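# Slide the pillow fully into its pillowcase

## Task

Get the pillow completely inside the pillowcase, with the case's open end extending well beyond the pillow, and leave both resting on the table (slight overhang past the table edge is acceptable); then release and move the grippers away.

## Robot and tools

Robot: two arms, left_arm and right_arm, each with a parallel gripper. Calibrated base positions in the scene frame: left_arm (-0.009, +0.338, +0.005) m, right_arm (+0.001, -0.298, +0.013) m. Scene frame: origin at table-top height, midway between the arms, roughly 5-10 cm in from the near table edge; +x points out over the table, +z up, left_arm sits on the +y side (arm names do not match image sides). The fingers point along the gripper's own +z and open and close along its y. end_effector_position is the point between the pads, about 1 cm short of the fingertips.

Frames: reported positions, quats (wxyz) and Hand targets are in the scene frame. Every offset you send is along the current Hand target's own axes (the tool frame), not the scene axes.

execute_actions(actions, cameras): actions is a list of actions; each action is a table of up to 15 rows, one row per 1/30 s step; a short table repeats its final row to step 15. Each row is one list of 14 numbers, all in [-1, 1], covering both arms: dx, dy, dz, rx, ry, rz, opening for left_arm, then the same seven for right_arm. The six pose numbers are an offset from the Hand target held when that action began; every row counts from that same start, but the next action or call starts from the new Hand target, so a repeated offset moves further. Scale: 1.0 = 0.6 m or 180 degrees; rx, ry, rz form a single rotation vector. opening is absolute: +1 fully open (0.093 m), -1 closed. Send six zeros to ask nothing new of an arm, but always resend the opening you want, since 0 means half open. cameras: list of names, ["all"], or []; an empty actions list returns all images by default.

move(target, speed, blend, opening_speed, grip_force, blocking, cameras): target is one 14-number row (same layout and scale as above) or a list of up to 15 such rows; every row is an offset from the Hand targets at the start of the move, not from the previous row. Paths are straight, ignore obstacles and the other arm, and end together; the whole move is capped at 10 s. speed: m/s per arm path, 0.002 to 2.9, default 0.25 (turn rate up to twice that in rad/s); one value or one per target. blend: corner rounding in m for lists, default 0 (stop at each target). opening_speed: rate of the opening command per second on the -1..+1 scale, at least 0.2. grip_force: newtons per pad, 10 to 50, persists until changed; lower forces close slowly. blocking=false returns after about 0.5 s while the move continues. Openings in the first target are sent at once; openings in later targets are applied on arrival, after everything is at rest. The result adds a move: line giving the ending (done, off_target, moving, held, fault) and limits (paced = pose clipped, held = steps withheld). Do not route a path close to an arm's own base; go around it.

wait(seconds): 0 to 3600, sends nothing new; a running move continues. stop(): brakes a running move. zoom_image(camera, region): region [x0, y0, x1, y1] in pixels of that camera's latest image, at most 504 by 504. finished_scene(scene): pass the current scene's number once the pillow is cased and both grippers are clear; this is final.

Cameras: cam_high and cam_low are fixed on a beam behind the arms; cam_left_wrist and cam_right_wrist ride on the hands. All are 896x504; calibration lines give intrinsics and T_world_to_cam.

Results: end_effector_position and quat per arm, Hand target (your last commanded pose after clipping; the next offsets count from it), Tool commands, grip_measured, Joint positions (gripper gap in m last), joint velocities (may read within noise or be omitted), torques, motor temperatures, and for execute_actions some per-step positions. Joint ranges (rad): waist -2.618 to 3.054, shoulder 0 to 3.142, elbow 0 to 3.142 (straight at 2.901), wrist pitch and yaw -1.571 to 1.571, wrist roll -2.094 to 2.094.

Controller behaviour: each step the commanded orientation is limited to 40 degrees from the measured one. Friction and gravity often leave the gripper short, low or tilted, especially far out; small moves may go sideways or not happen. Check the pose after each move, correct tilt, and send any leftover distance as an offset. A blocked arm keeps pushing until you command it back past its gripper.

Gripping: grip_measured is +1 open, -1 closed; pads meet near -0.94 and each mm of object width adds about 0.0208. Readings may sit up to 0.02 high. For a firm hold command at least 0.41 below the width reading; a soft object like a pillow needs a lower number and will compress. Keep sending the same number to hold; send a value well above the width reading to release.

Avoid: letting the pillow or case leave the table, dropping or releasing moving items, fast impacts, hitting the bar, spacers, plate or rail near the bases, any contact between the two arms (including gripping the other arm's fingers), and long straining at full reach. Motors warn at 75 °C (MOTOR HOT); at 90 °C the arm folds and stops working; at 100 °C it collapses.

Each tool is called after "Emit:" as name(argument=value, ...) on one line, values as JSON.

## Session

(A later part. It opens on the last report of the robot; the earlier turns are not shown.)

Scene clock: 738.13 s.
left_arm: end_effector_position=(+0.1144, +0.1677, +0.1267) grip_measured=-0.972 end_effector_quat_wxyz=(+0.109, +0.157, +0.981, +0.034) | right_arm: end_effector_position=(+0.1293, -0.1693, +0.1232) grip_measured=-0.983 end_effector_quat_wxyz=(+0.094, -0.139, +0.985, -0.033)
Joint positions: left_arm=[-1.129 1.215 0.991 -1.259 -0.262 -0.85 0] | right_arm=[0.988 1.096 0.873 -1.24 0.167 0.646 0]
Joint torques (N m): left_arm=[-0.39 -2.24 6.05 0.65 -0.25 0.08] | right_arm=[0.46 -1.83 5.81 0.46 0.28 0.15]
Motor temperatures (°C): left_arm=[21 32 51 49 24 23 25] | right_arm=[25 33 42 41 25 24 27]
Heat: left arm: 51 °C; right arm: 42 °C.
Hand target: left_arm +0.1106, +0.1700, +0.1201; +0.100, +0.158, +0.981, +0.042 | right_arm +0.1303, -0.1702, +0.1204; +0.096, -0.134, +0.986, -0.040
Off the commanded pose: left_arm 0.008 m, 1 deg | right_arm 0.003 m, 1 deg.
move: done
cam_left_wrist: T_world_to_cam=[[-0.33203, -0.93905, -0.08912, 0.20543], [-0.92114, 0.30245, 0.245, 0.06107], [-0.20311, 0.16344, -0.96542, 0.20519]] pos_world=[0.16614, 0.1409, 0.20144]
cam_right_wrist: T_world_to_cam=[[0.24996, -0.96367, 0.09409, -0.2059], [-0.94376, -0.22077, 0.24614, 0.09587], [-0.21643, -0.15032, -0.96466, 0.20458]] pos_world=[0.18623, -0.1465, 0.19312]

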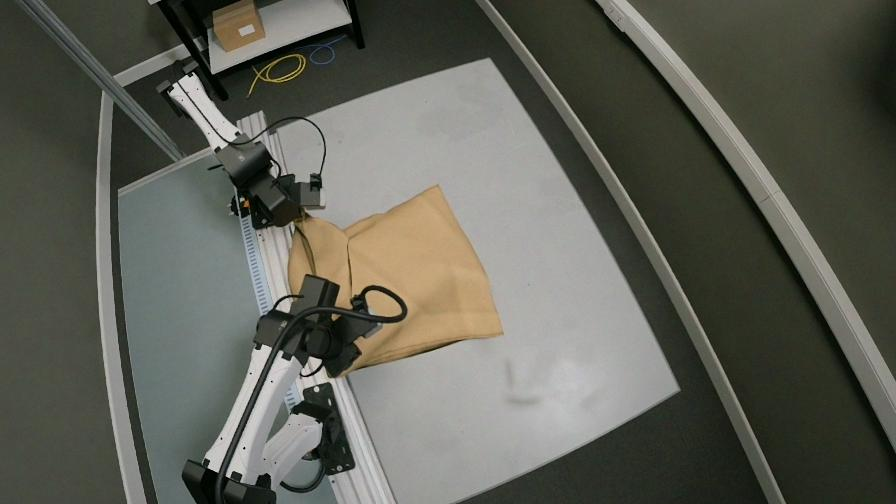

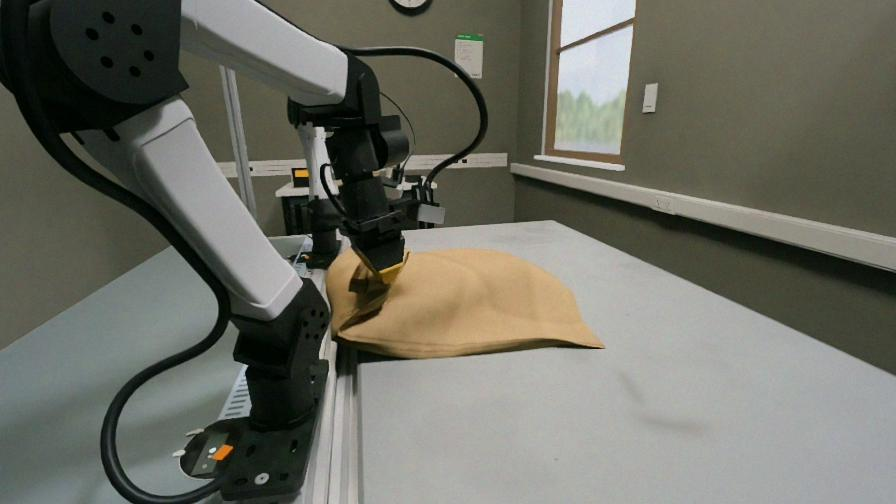

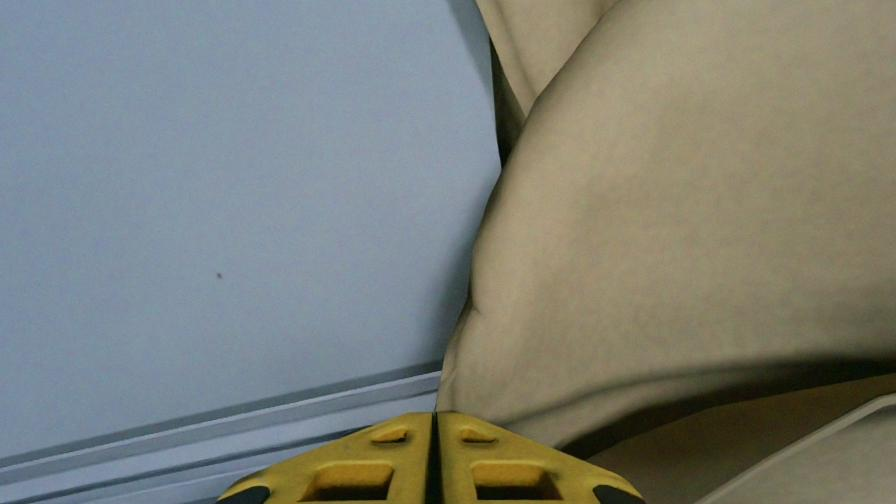

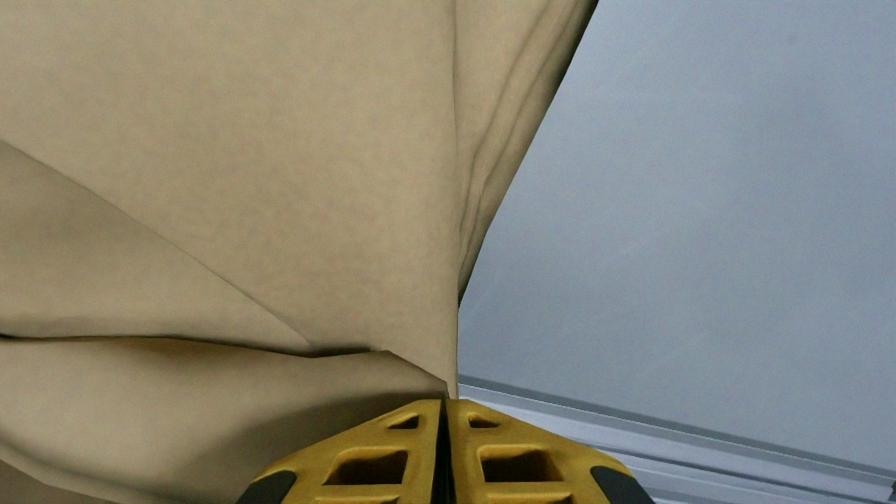

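Emit:
move(target=[[0.0198, -0.0123, 0.1056, 0, 0, 0, -1, 0.0193, 0.0113, 0.1062, 0, 0, 0, -1], [0.0198, -0.0123, 0.1056, 0, 0, 0, 0.1, 0.0193, 0.0113, 0.1062, 0, 0, 0, 0.1], [-0.0305, 0.019, -0.1625, 0, 0, 0, 0.1, -0.0298, -0.0174, -0.1634, 0, 0, 0, 0.1], [-0.4278, 0.161, 0.0138, -0.013, -0.055, -0.07, 0.1, -0.3643, -0.155, -0.0023, 0.02, -0.055, 0.108, 0.1]], speed=[0.1, 0.1, 0.15, 0.25], blend=[0, 0, 0.03, 0], cameras=["all"])

Scene clock: 773.63 s.
left_arm: end_effector_position=(+0.3734, +0.1841, +0.1681) grip_measured=+0.098 end_effector_quat_wxyz=(+0.188, +0.048, +0.980, +0.045) | right_arm: end_effector_position=(+0.3487, -0.2002, +0.1657) grip_measured=+0.098 end_effector_quat_wxyz=(+0.175, +0.036, +0.983, -0.043)
Joint positions: left_arm=[-0.442 1.755 1.641 -1.099 -0.253 -0.351 0.05] | right_arm=[0.407 1.623 1.412 -1.051 0.188 0.399 0.05]
Joint torques (N m): left_arm=[0.72 -7.19 10.97 1.31 -0.12 0.26] | right_arm=[-0.57 -6.22 9.39 0.92 0.2 -0.12]
Motor temperatures (°C): left_arm=[21 31 46 43 24 23 25] | right_arm=[25 32 41 36 25 24 27]
Heat: left arm: 46 °C; right arm: 41 °C.
Hand target: left_arm +0.3803, +0.1802, +0.1699; +0.191, +0.050, +0.980, +0.037 | right_arm +0.3606, -0.2000, +0.1704; +0.190, +0.034, +0.980, -0.042
Off the commanded pose: left_arm 0.008 m, 1 deg | right_arm 0.013 m, 2 deg.
move: off_target (right_arm)
cam_left_wrist: T_world_to_cam=[[-0.11106, -0.98863, -0.10139, 0.23914], [-0.99145, 0.10318, 0.07984, 0.37521], [-0.06847, 0.10939, -0.99164, 0.25912]] pos_world=[0.4163, 0.16936, 0.25124]
cam_right_wrist: T_world_to_cam=[[-0.10314, -0.99209, 0.07154, -0.17338], [-0.99155, 0.10823, 0.07148, 0.39715], [-0.07866, -0.06357, -0.99487, 0.26273]] pos_world=[0.39658, -0.1983, 0.24539]

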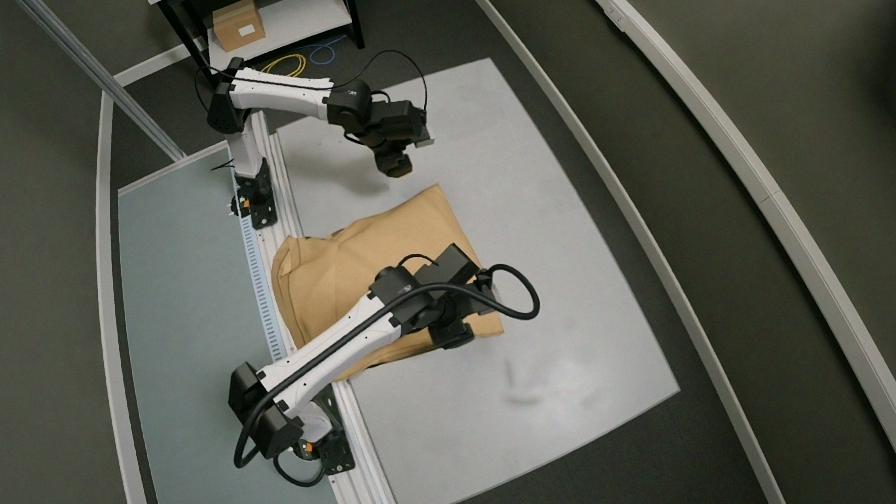

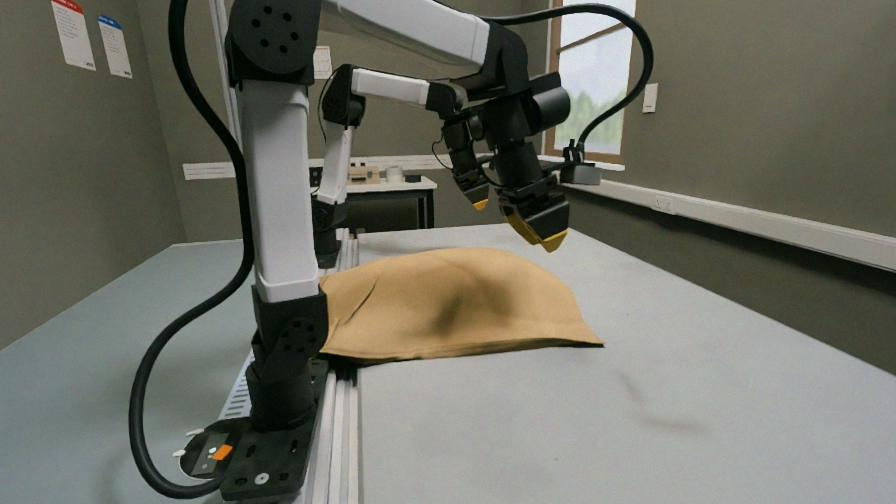

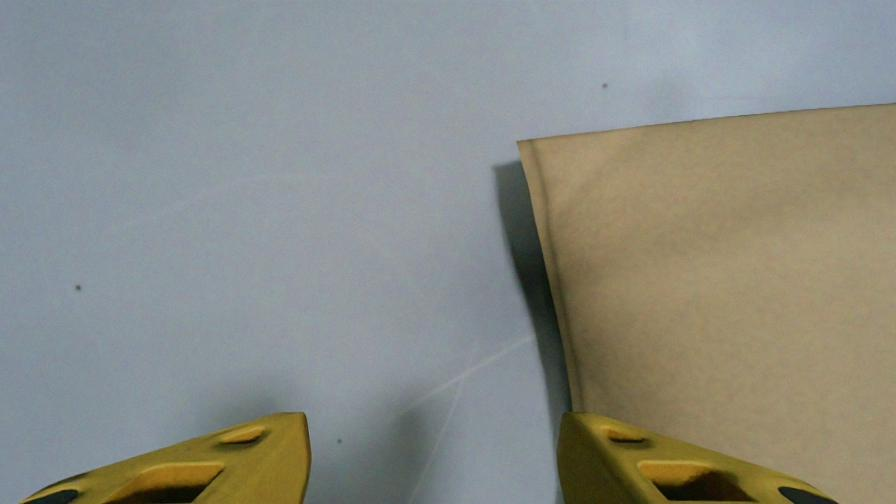

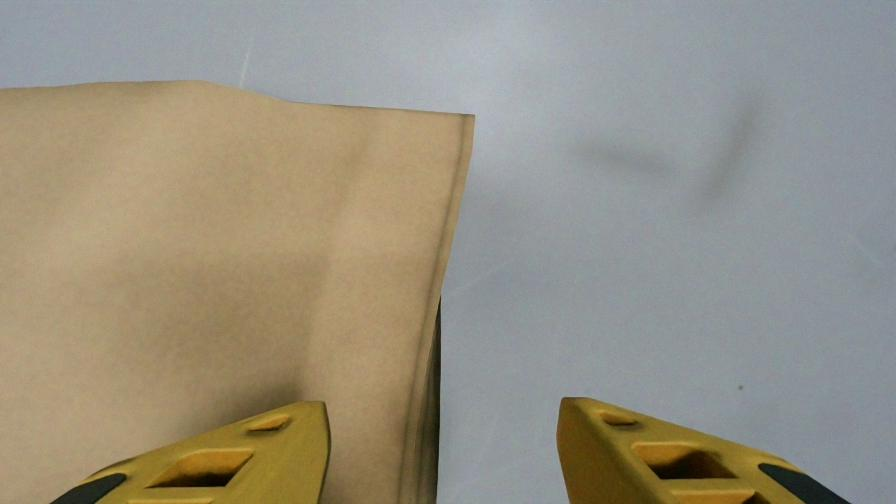

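Emit:
move(target=[[0.0143, -0.0778, 0.1672, 0, 0, 0, 0.1, -0.0265, -0.0022, 0.191, 0, 0, 0, 0.1], [0.0538, -0.0877, 0.2658, 0, 0, 0, 0.1, 0.0135, 0.0053, 0.2895, 0, 0, 0, 0.1]], speed=[0.15, 0.06], cameras=["cam_left_wrist", "cam_right_wrist"])

Scene clock: 791.17 s.
left_arm: end_effector_position=(+0.4153, +0.1370, +0.0375) grip_measured=+0.098 end_effector_quat_wxyz=(+0.218, +0.047, +0.975, +0.022) | right_arm: end_effector_position=(+0.4179, -0.2109, +0.0185) grip_measured=+0.098 end_effector_quat_wxyz=(+0.196, +0.037, +0.979, -0.041)
Joint positions: left_arm=[-0.485 1.999 1.424 -0.572 -0.253 -0.385 0.05] | right_arm=[0.329 1.961 1.204 -0.451 0.174 0.323 0.05]
Joint torques (N m): left_arm=[-0.18 -6.58 5.03 1.59 -0.32 0.11] | right_arm=[-0.44 -7.87 5.37 1.06 0.1 -0.09]
Heat: left arm: 47 °C; right arm: 42 °C.
Hand target: left_arm +0.4064, +0.1403, +0.0056; +0.191, +0.050, +0.980, +0.038 | right_arm +0.4174, -0.2131, +0.0066; +0.190, +0.034, +0.980, -0.042
Off the commanded pose: left_arm 0.033 m, 4 deg | right_arm 0.012 m, 1 deg.
move: off_target (left_arm, right_arm)
cam_left_wrist: T_world_to_cam=[[-0.11694, -0.99131, -0.06023, 0.18534], [-0.9931, 0.11618, 0.01595, 0.43329], [-0.00882, 0.06168, -0.99806, 0.11963]] pos_world=[0.45303, 0.12601, 0.12365]
cam_right_wrist: T_world_to_cam=[[-0.10727, -0.99209, 0.06514, -0.16448], [-0.99357, 0.10935, 0.0293, 0.47926], [-0.03619, -0.06158, -0.99745, 0.10384]] pos_world=[0.46229, -0.20919, 0.10025]

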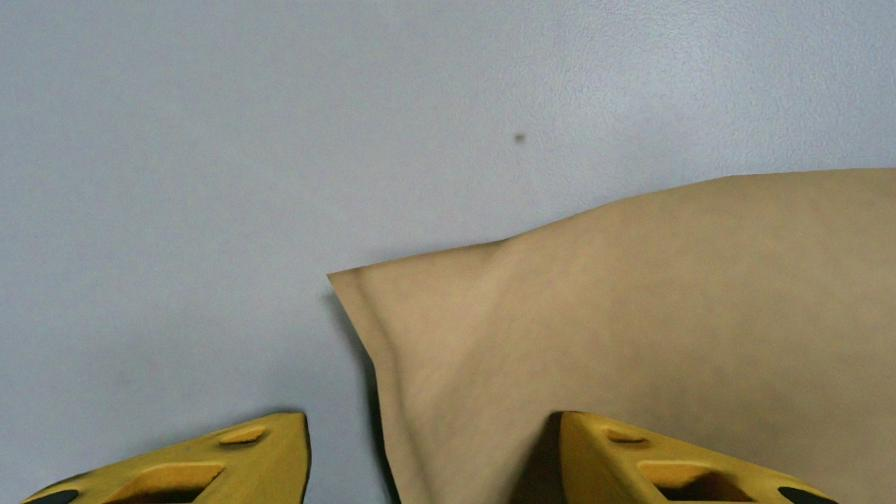

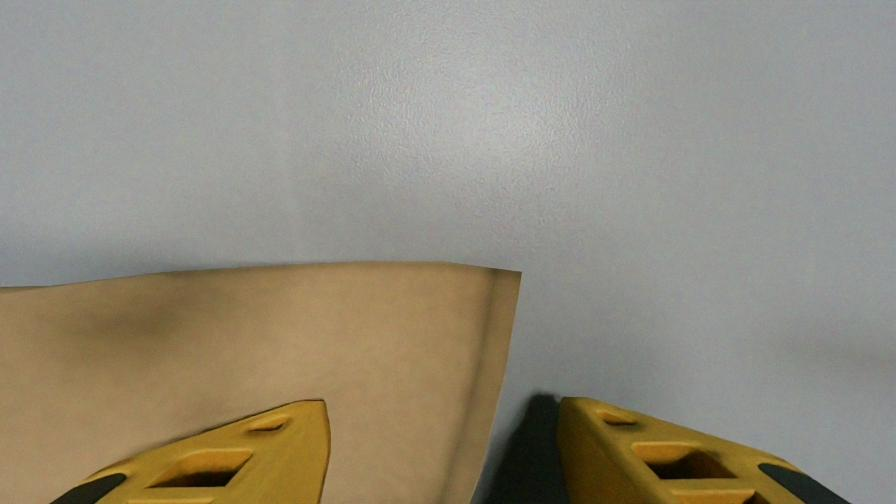

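Emit:
move(target=[[-0.0413, 0.0247, -0.0623, 0, 0, 0, 0.1, 0, 0, 0, 0, 0, 0, 0.1], [-0.0167, 0.0182, 0.0083, 0, 0, 0, 0.1, 0.002, 0, 0.006, 0, 0, 0, 0.1], [-0.0167, 0.0182, 0.0083, 0, 0, 0, -1, 0.002, 0, 0.006, 0, 0, 0, -1]], speed=[0.08, 0.06, 0.06], opening_speed=0.8, cameras=["cam_left_wrist", "cam_right_wrist"])

Scene clock: 812.73 s.
left_arm: end_effector_position=(+0.4319, +0.1394, +0.0392) grip_measured=-0.967 end_effector_quat_wxyz=(+0.233, +0.043, +0.971, +0.014) | right_arm: end_effector_position=(+0.4218, -0.2083, +0.0163) grip_measured=-0.982 end_effector_quat_wxyz=(+0.203, +0.037, +0.978, -0.034)
Joint positions: left_arm=[-0.46 2.02 1.45 -0.537 -0.242 -0.365 0] | right_arm=[0.329 1.969 1.2 -0.421 0.165 0.323 0]
Joint torques (N m): left_arm=[0.8 -7.13 5.48 1.24 -0.28 0.26] | right_arm=[-0.44 -8.02 5.24 0.94 0.2 -0.09]
Motor temperatures (°C): left_arm=[21 37 45 43 24 23 24] | right_arm=[25 35 40 36 25 24 26]
Heat: left arm: 45 °C; right arm: 40 °C.
Hand target: left_arm +0.4184, +0.1502, +0.0059; +0.191, +0.050, +0.980, +0.037 | right_arm +0.4175, -0.2134, +0.0027; +0.189, +0.034, +0.980, -0.042
Off the commanded pose: left_arm 0.038 m, 6 deg | right_arm 0.015 m, 2 deg.
move: off_target (left_arm, right_arm); target 3's new opening was sent with left_arm's hand 0.033 m and 4 deg from that target
cam_left_wrist: T_world_to_cam=[[-0.11085, -0.99281, -0.04511, 0.18675], [-0.99362, 0.11167, -0.01589, 0.45155], [0.02081, 0.04306, -0.99886, 0.11123]] pos_world=[0.46706, 0.1302, 0.1267]
cam_right_wrist: T_world_to_cam=[[-0.10447, -0.99324, 0.05056, -0.16256], [-0.9943, 0.10539, 0.01589, 0.48268], [-0.02111, -0.04862, -0.99859, 0.09826]] pos_world=[0.46503, -0.20755, 0.09867]

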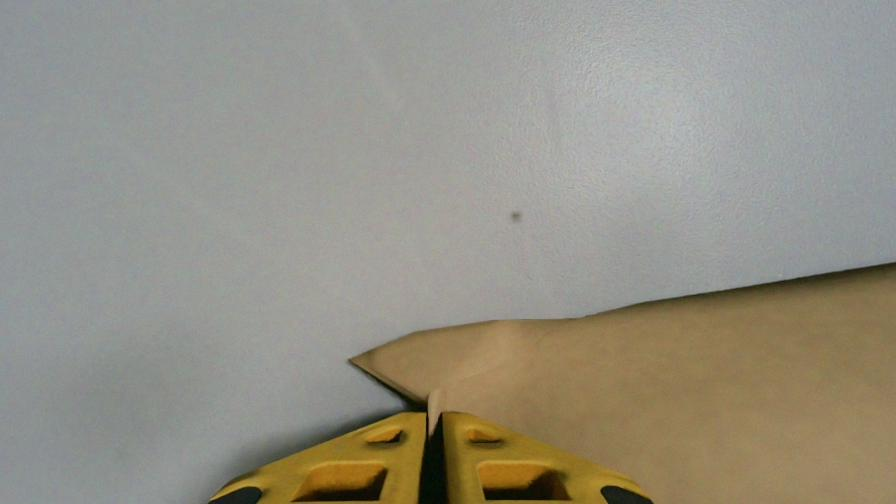

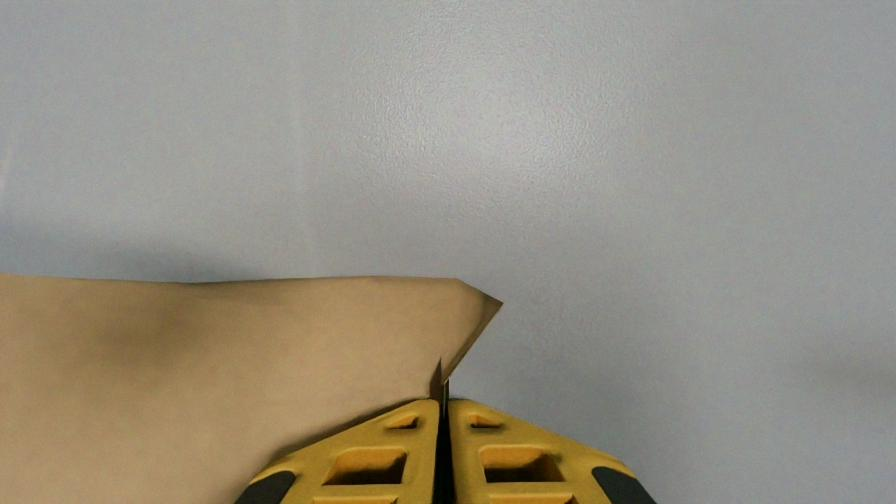

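Emit:
move(target=[[-0.0553, 0.0023, -0.0842, 0, 0, 0, -1, -0.0298, 0.0012, -0.0637, 0, 0, 0, -1], [-0.3585, 0.0715, 0.0442, 0, -0.083, 0, -1, -0.3525, 0.0467, 0.064, 0, -0.083, 0, -1]], speed=[0.08, 0.12], blend=[0.01, 0], cameras=["all"])

Scene clock: 828.67 s.
left_arm: end_effector_position=(+0.6265, +0.1630, +0.0746) grip_measured=-0.967 end_effector_quat_wxyz=(+0.325, +0.056, +0.944, +0.022) | right_arm: end_effector_position=(+0.6219, -0.1878, +0.0483) grip_measured=-0.982 end_effector_quat_wxyz=(+0.311, +0.024, +0.949, -0.033)
Joint positions: left_arm=[-0.273 2.683 2.669 -0.87 -0.205 -0.133 0] | right_arm=[0.28 2.563 2.234 -0.631 0.188 0.224 0]
Joint torques (N m): left_arm=[1.24 -13.26 11.85 1.76 -0.27 0.25] | right_arm=[-1.2 -13.04 10.11 1.28 0.32 -0.13]
Heat: left arm: 45 °C; right arm: 40 °C.
Hand target: left_arm +0.6304, +0.1700, +0.0650; +0.317, +0.055, +0.946, +0.031 | right_arm +0.6299, -0.2000, +0.0445; +0.315, +0.029, +0.947, -0.046
Off the commanded pose: left_arm 0.012 m, 1 deg | right_arm 0.015 m, 2 deg.
move: off_target (left_arm, right_arm)
cam_left_wrist: T_world_to_cam=[[-0.12591, -0.98855, -0.08316, 0.24494], [-0.96908, 0.1405, -0.20283, 0.63669], [0.21219, 0.05505, -0.97568, 0.01793]] pos_world=[0.64404, 0.15169, 0.16701]
cam_right_wrist: T_world_to_cam=[[-0.08405, -0.99557, 0.04213, -0.13556], [-0.97591, 0.07371, -0.20532, 0.67229], [0.20131, -0.05837, -0.97779, -0.00565]] pos_world=[0.64584, -0.18483, 0.13822]

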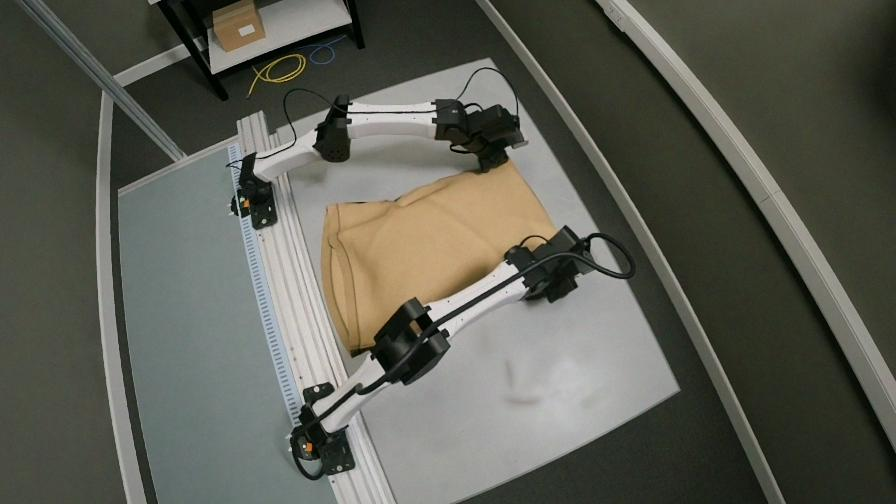

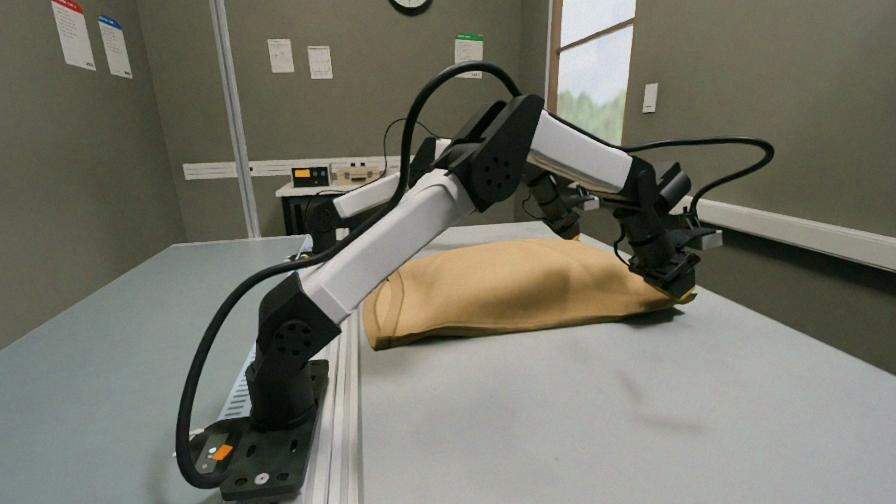

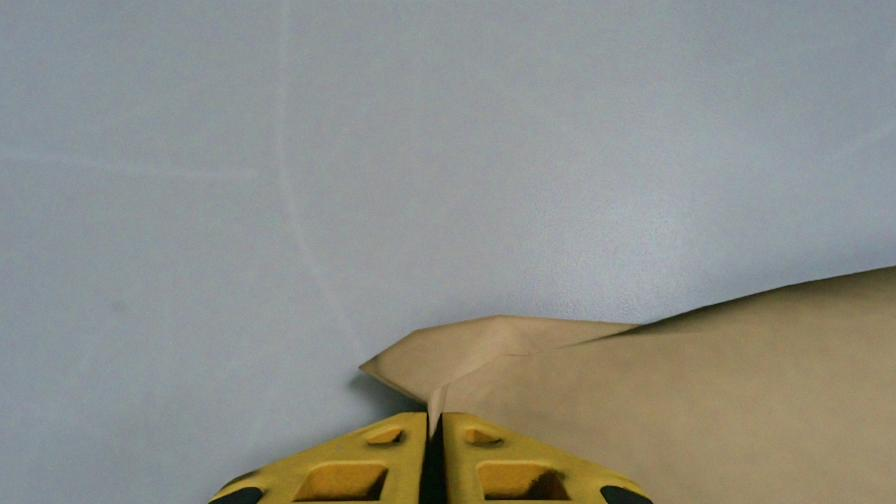

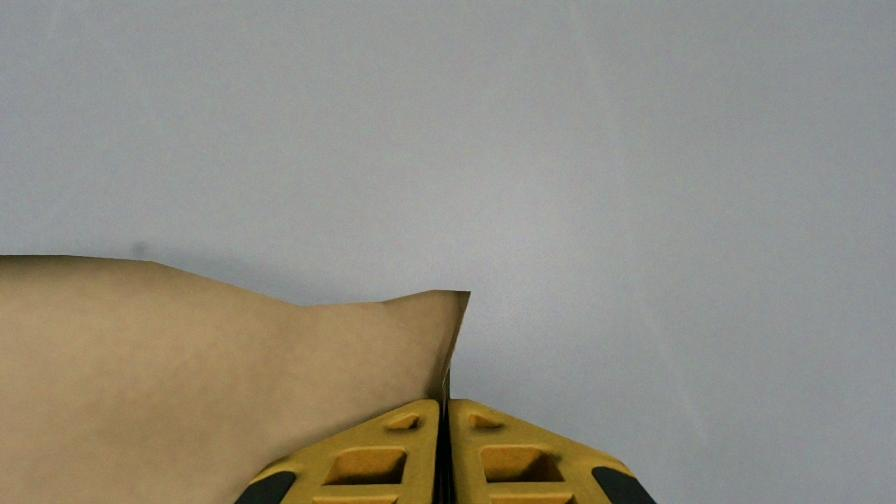

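Emit:
move(target=[[0.0298, -0.0047, 0.0398, 0, 0, 0, -1, 0.03, 0.0035, 0.0398, 0, 0, 0, -1], [0.0298, -0.0047, 0.0398, 0, 0, 0, 0.1, 0.03, 0.0035, 0.0398, 0, 0, 0, 0.1], [-0.1193, 0.0187, -0.1592, 0, 0, 0, 0.1, -0.1198, -0.0138, -0.159, 0, 0, 0, 0.1]], speed=[0.08, 0.08, 0.12], cameras=["all"])

Scene clock: 847.17 s.
left_arm: end_effector_position=(+0.6335, +0.1723, +0.1475) grip_measured=+0.098 end_effector_quat_wxyz=(+0.378, +0.058, +0.924, +0.022) | right_arm: end_effector_position=(+0.6259, -0.1922, +0.1696) grip_measured=+0.098 end_effector_quat_wxyz=(+0.346, +0.026, +0.937, -0.033)
Joint positions: left_arm=[-0.259 2.654 2.836 -0.951 -0.212 -0.095 0.05] | right_arm=[0.269 2.644 2.839 -1.08 0.197 0.207 0.05]
Joint torques (N m): left_arm=[0.02 -19.45 11.36 1.85 -0.11 0.27] | right_arm=[-0.95 -13.26 9.29 1.28 0.17 -0.13]
Motor temperatures (°C): left_arm=[21 56 49 43 24 23 25] | right_arm=[25 45 44 35 25 24 27]
Heat: left arm: 56 °C; right arm: 45 °C.
Hand target: left_arm +0.6305, +0.1701, +0.1849; +0.317, +0.055, +0.946, +0.031 | right_arm +0.6299, -0.2001, +0.1643; +0.315, +0.029, +0.947, -0.046
Off the commanded pose: left_arm 0.038 m, 7 deg | right_arm 0.010 m, 4 deg.
elbow stopped short (left arm): the move would have taken joint 3 (elbow) straighter than the controller allows.
elbow stopped short (right arm): the move would have taken joint 3 (elbow) straighter than the controller allows.
move: off_target (left_arm, right_arm); target 2's new opening was sent with left_arm's hand 0.020 m and 2 deg from that target
cam_left_wrist: T_world_to_cam=[[-0.12523, -0.98782, -0.09239, 0.26173], [-0.93895, 0.14808, -0.31054, 0.65255], [0.32044, 0.04786, -0.94606, 0.0153]] pos_world=[0.64059, 0.16118, 0.2413]
cam_right_wrist: T_world_to_cam=[[-0.0874, -0.99548, 0.037, -0.14172], [-0.95836, 0.07389, -0.27585, 0.70246], [0.27187, -0.05957, -0.96049, 0.06449]] pos_world=[0.64329, -0.18914, 0.26096]

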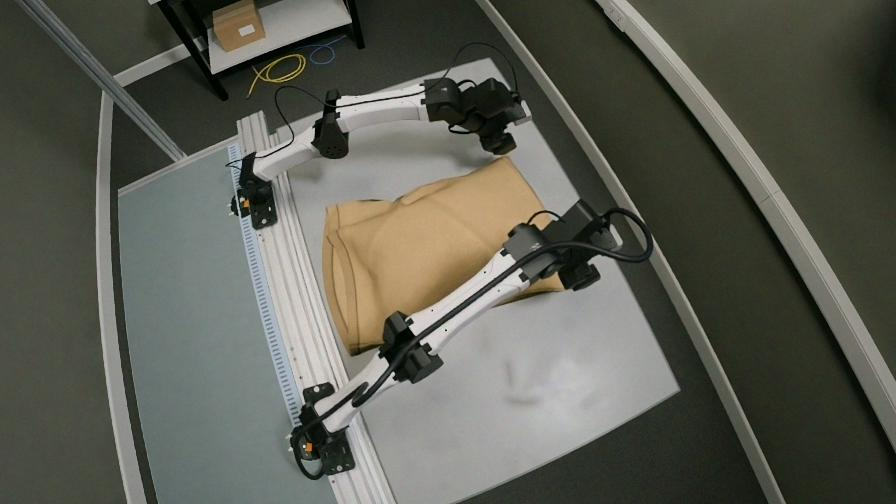

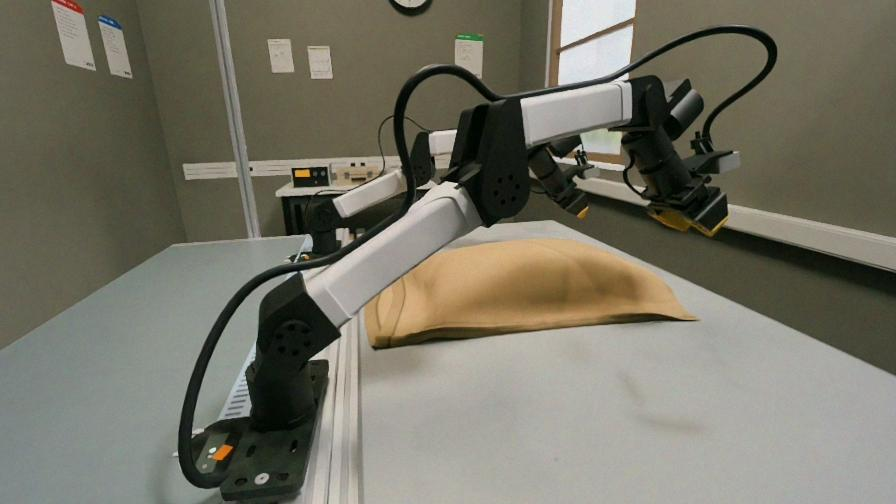

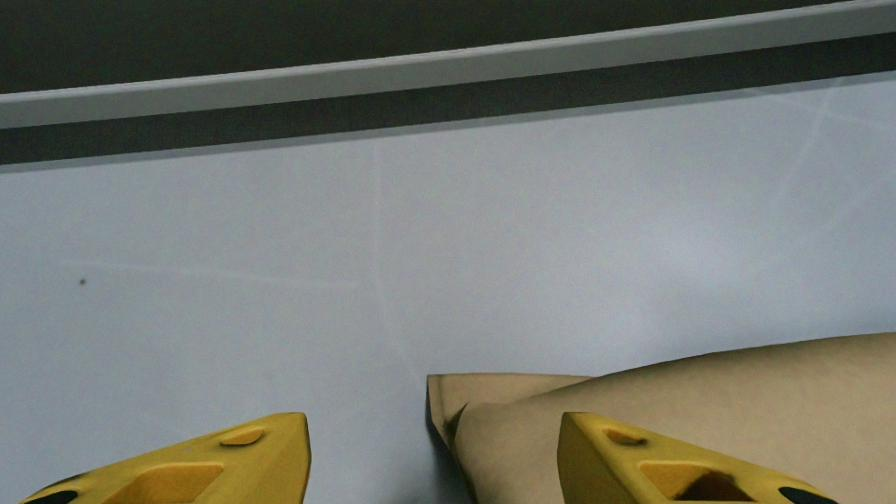

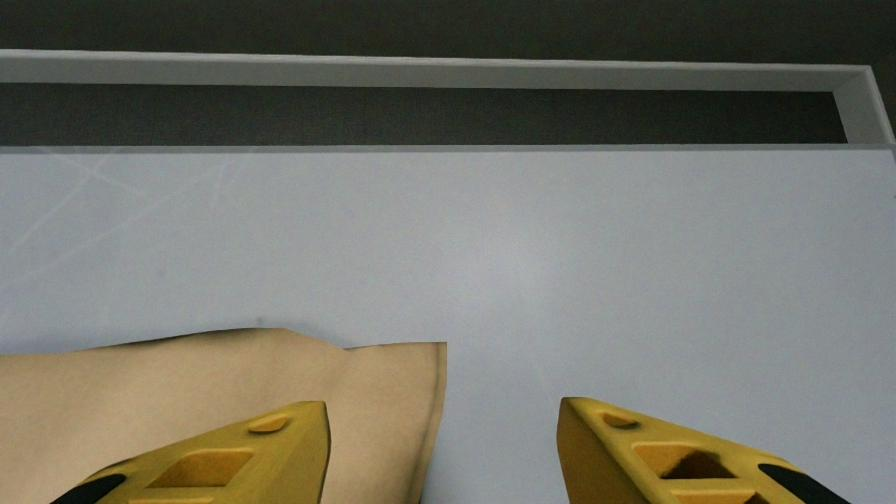

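Emit:
zoom_image(camera="cam_high", region=[300, 140, 580, 370])

Emit:
zoom_image(camera="cam_low", region=[340, 220, 720, 370])

Scaled by 1.800 from the camera's image (finer frame: 1280x720).

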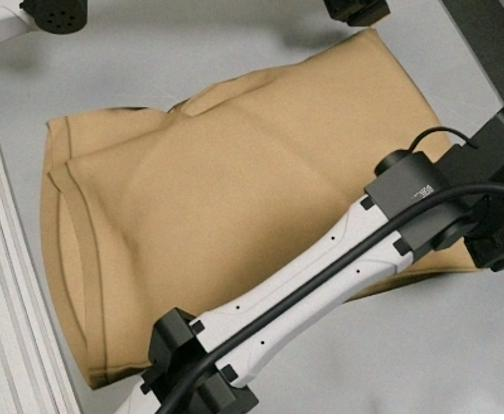

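Scaled by 1.326 from the camera's image (finer frame: 1280x720).

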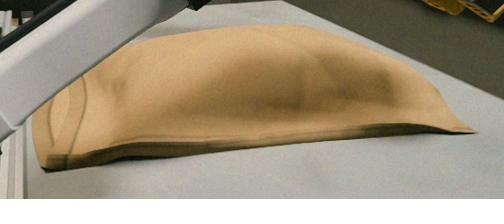

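Emit:
move(target=[0.3637, 0.1502, -0.4535, 0, 0, 0, 0.1, 0.3273, -0.2737, -0.4443, 0, 0, 0, 0.1], speed=0.25, cameras=["all"])

Scene clock: 867.03 s.
left_arm: end_effector_position=(+0.3039, +0.2789, +0.2802) grip_measured=+0.098 end_effector_quat_wxyz=(+0.315, +0.052, +0.947, +0.033) | right_arm: end_effector_position=(+0.2990, -0.3288, +0.2651) grip_measured=+0.098 end_effector_quat_wxyz=(+0.300, +0.033, +0.952, -0.046)
Joint positions: left_arm=[-0.253 1.23 1.469 -1.146 -0.212 -0.123 0.05] | right_arm=[-0.057 1.202 1.329 -1.084 0.022 -0.043 0.05]
Joint torques (N m): left_arm=[0.79 -4.98 6.68 1.88 -0.13 0.25] | right_arm=[-0.65 -5.03 6.3 1.48 0.02 -0.16]
Motor temperatures (°C): left_arm=[21 67 50 44 24 23 25] | right_arm=[25 53 44 35 25 24 26]
Heat: left arm: 67 °C; right arm: 53 °C.
Hand target: left_arm +0.3009, +0.2800, +0.2801; +0.317, +0.055, +0.946, +0.031 | right_arm +0.3007, -0.3302, +0.2703; +0.315, +0.029, +0.947, -0.046
Off the commanded pose: left_arm 0.003 m, 1 deg | right_arm 0.006 m, 2 deg.
move: done
cam_left_wrist: T_world_to_cam=[[-0.11181, -0.98872, -0.09965, 0.33626], [-0.97517, 0.12846, -0.18037, 0.34845], [0.19114, 0.07701, -0.97854, 0.28165]] pos_world=[0.32355, 0.26601, 0.37197]
cam_right_wrist: T_world_to_cam=[[-0.10724, -0.99224, 0.06294, -0.30972], [-0.97859, 0.09415, -0.18302, 0.41365], [0.17568, -0.08122, -0.98109, 0.26406]] pos_world=[0.32519, -0.32482, 0.35427]

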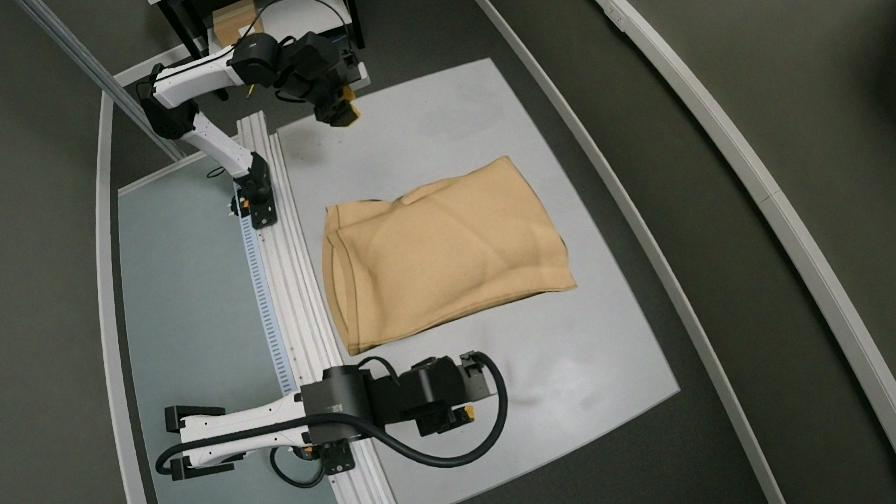

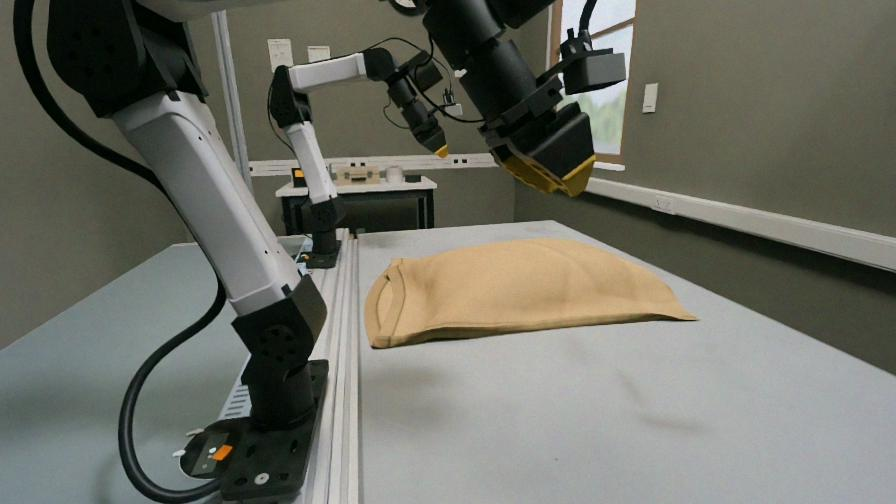

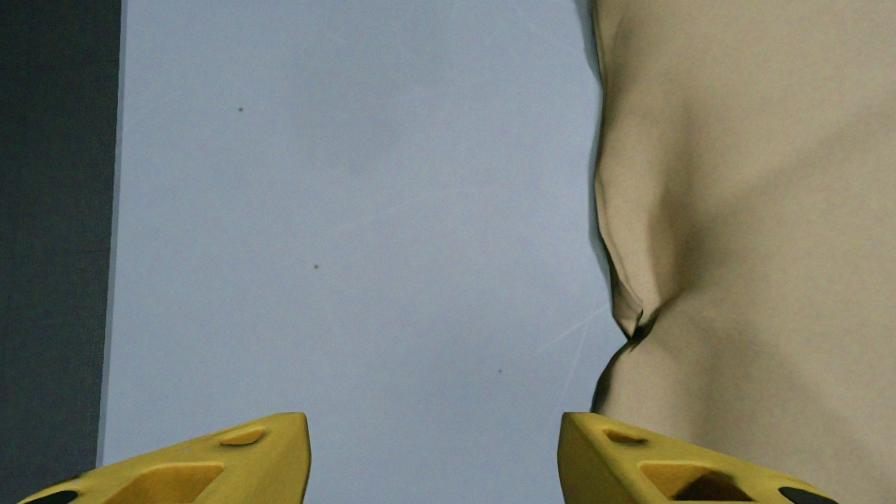

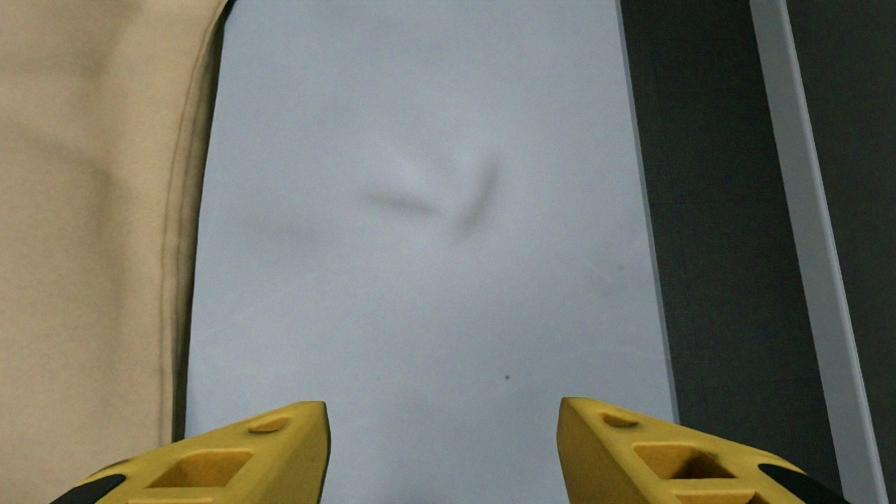

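Emit:
zoom_image(camera="cam_high", region=[300, 140, 600, 370])

Emit:
zoom_image(camera="cam_low", region=[340, 220, 540, 370])

Scaled by 1.680 from the camera's image (finer frame: 1280x720).

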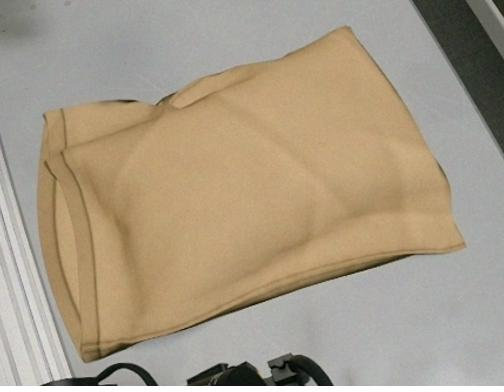

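Scaled by 2.520 from the camera's image (finer frame: 1280x720).

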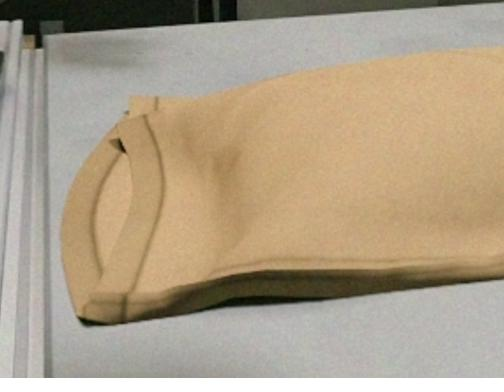

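Emit:
finished_scene(scene=1)

The scene is finished: the task was done.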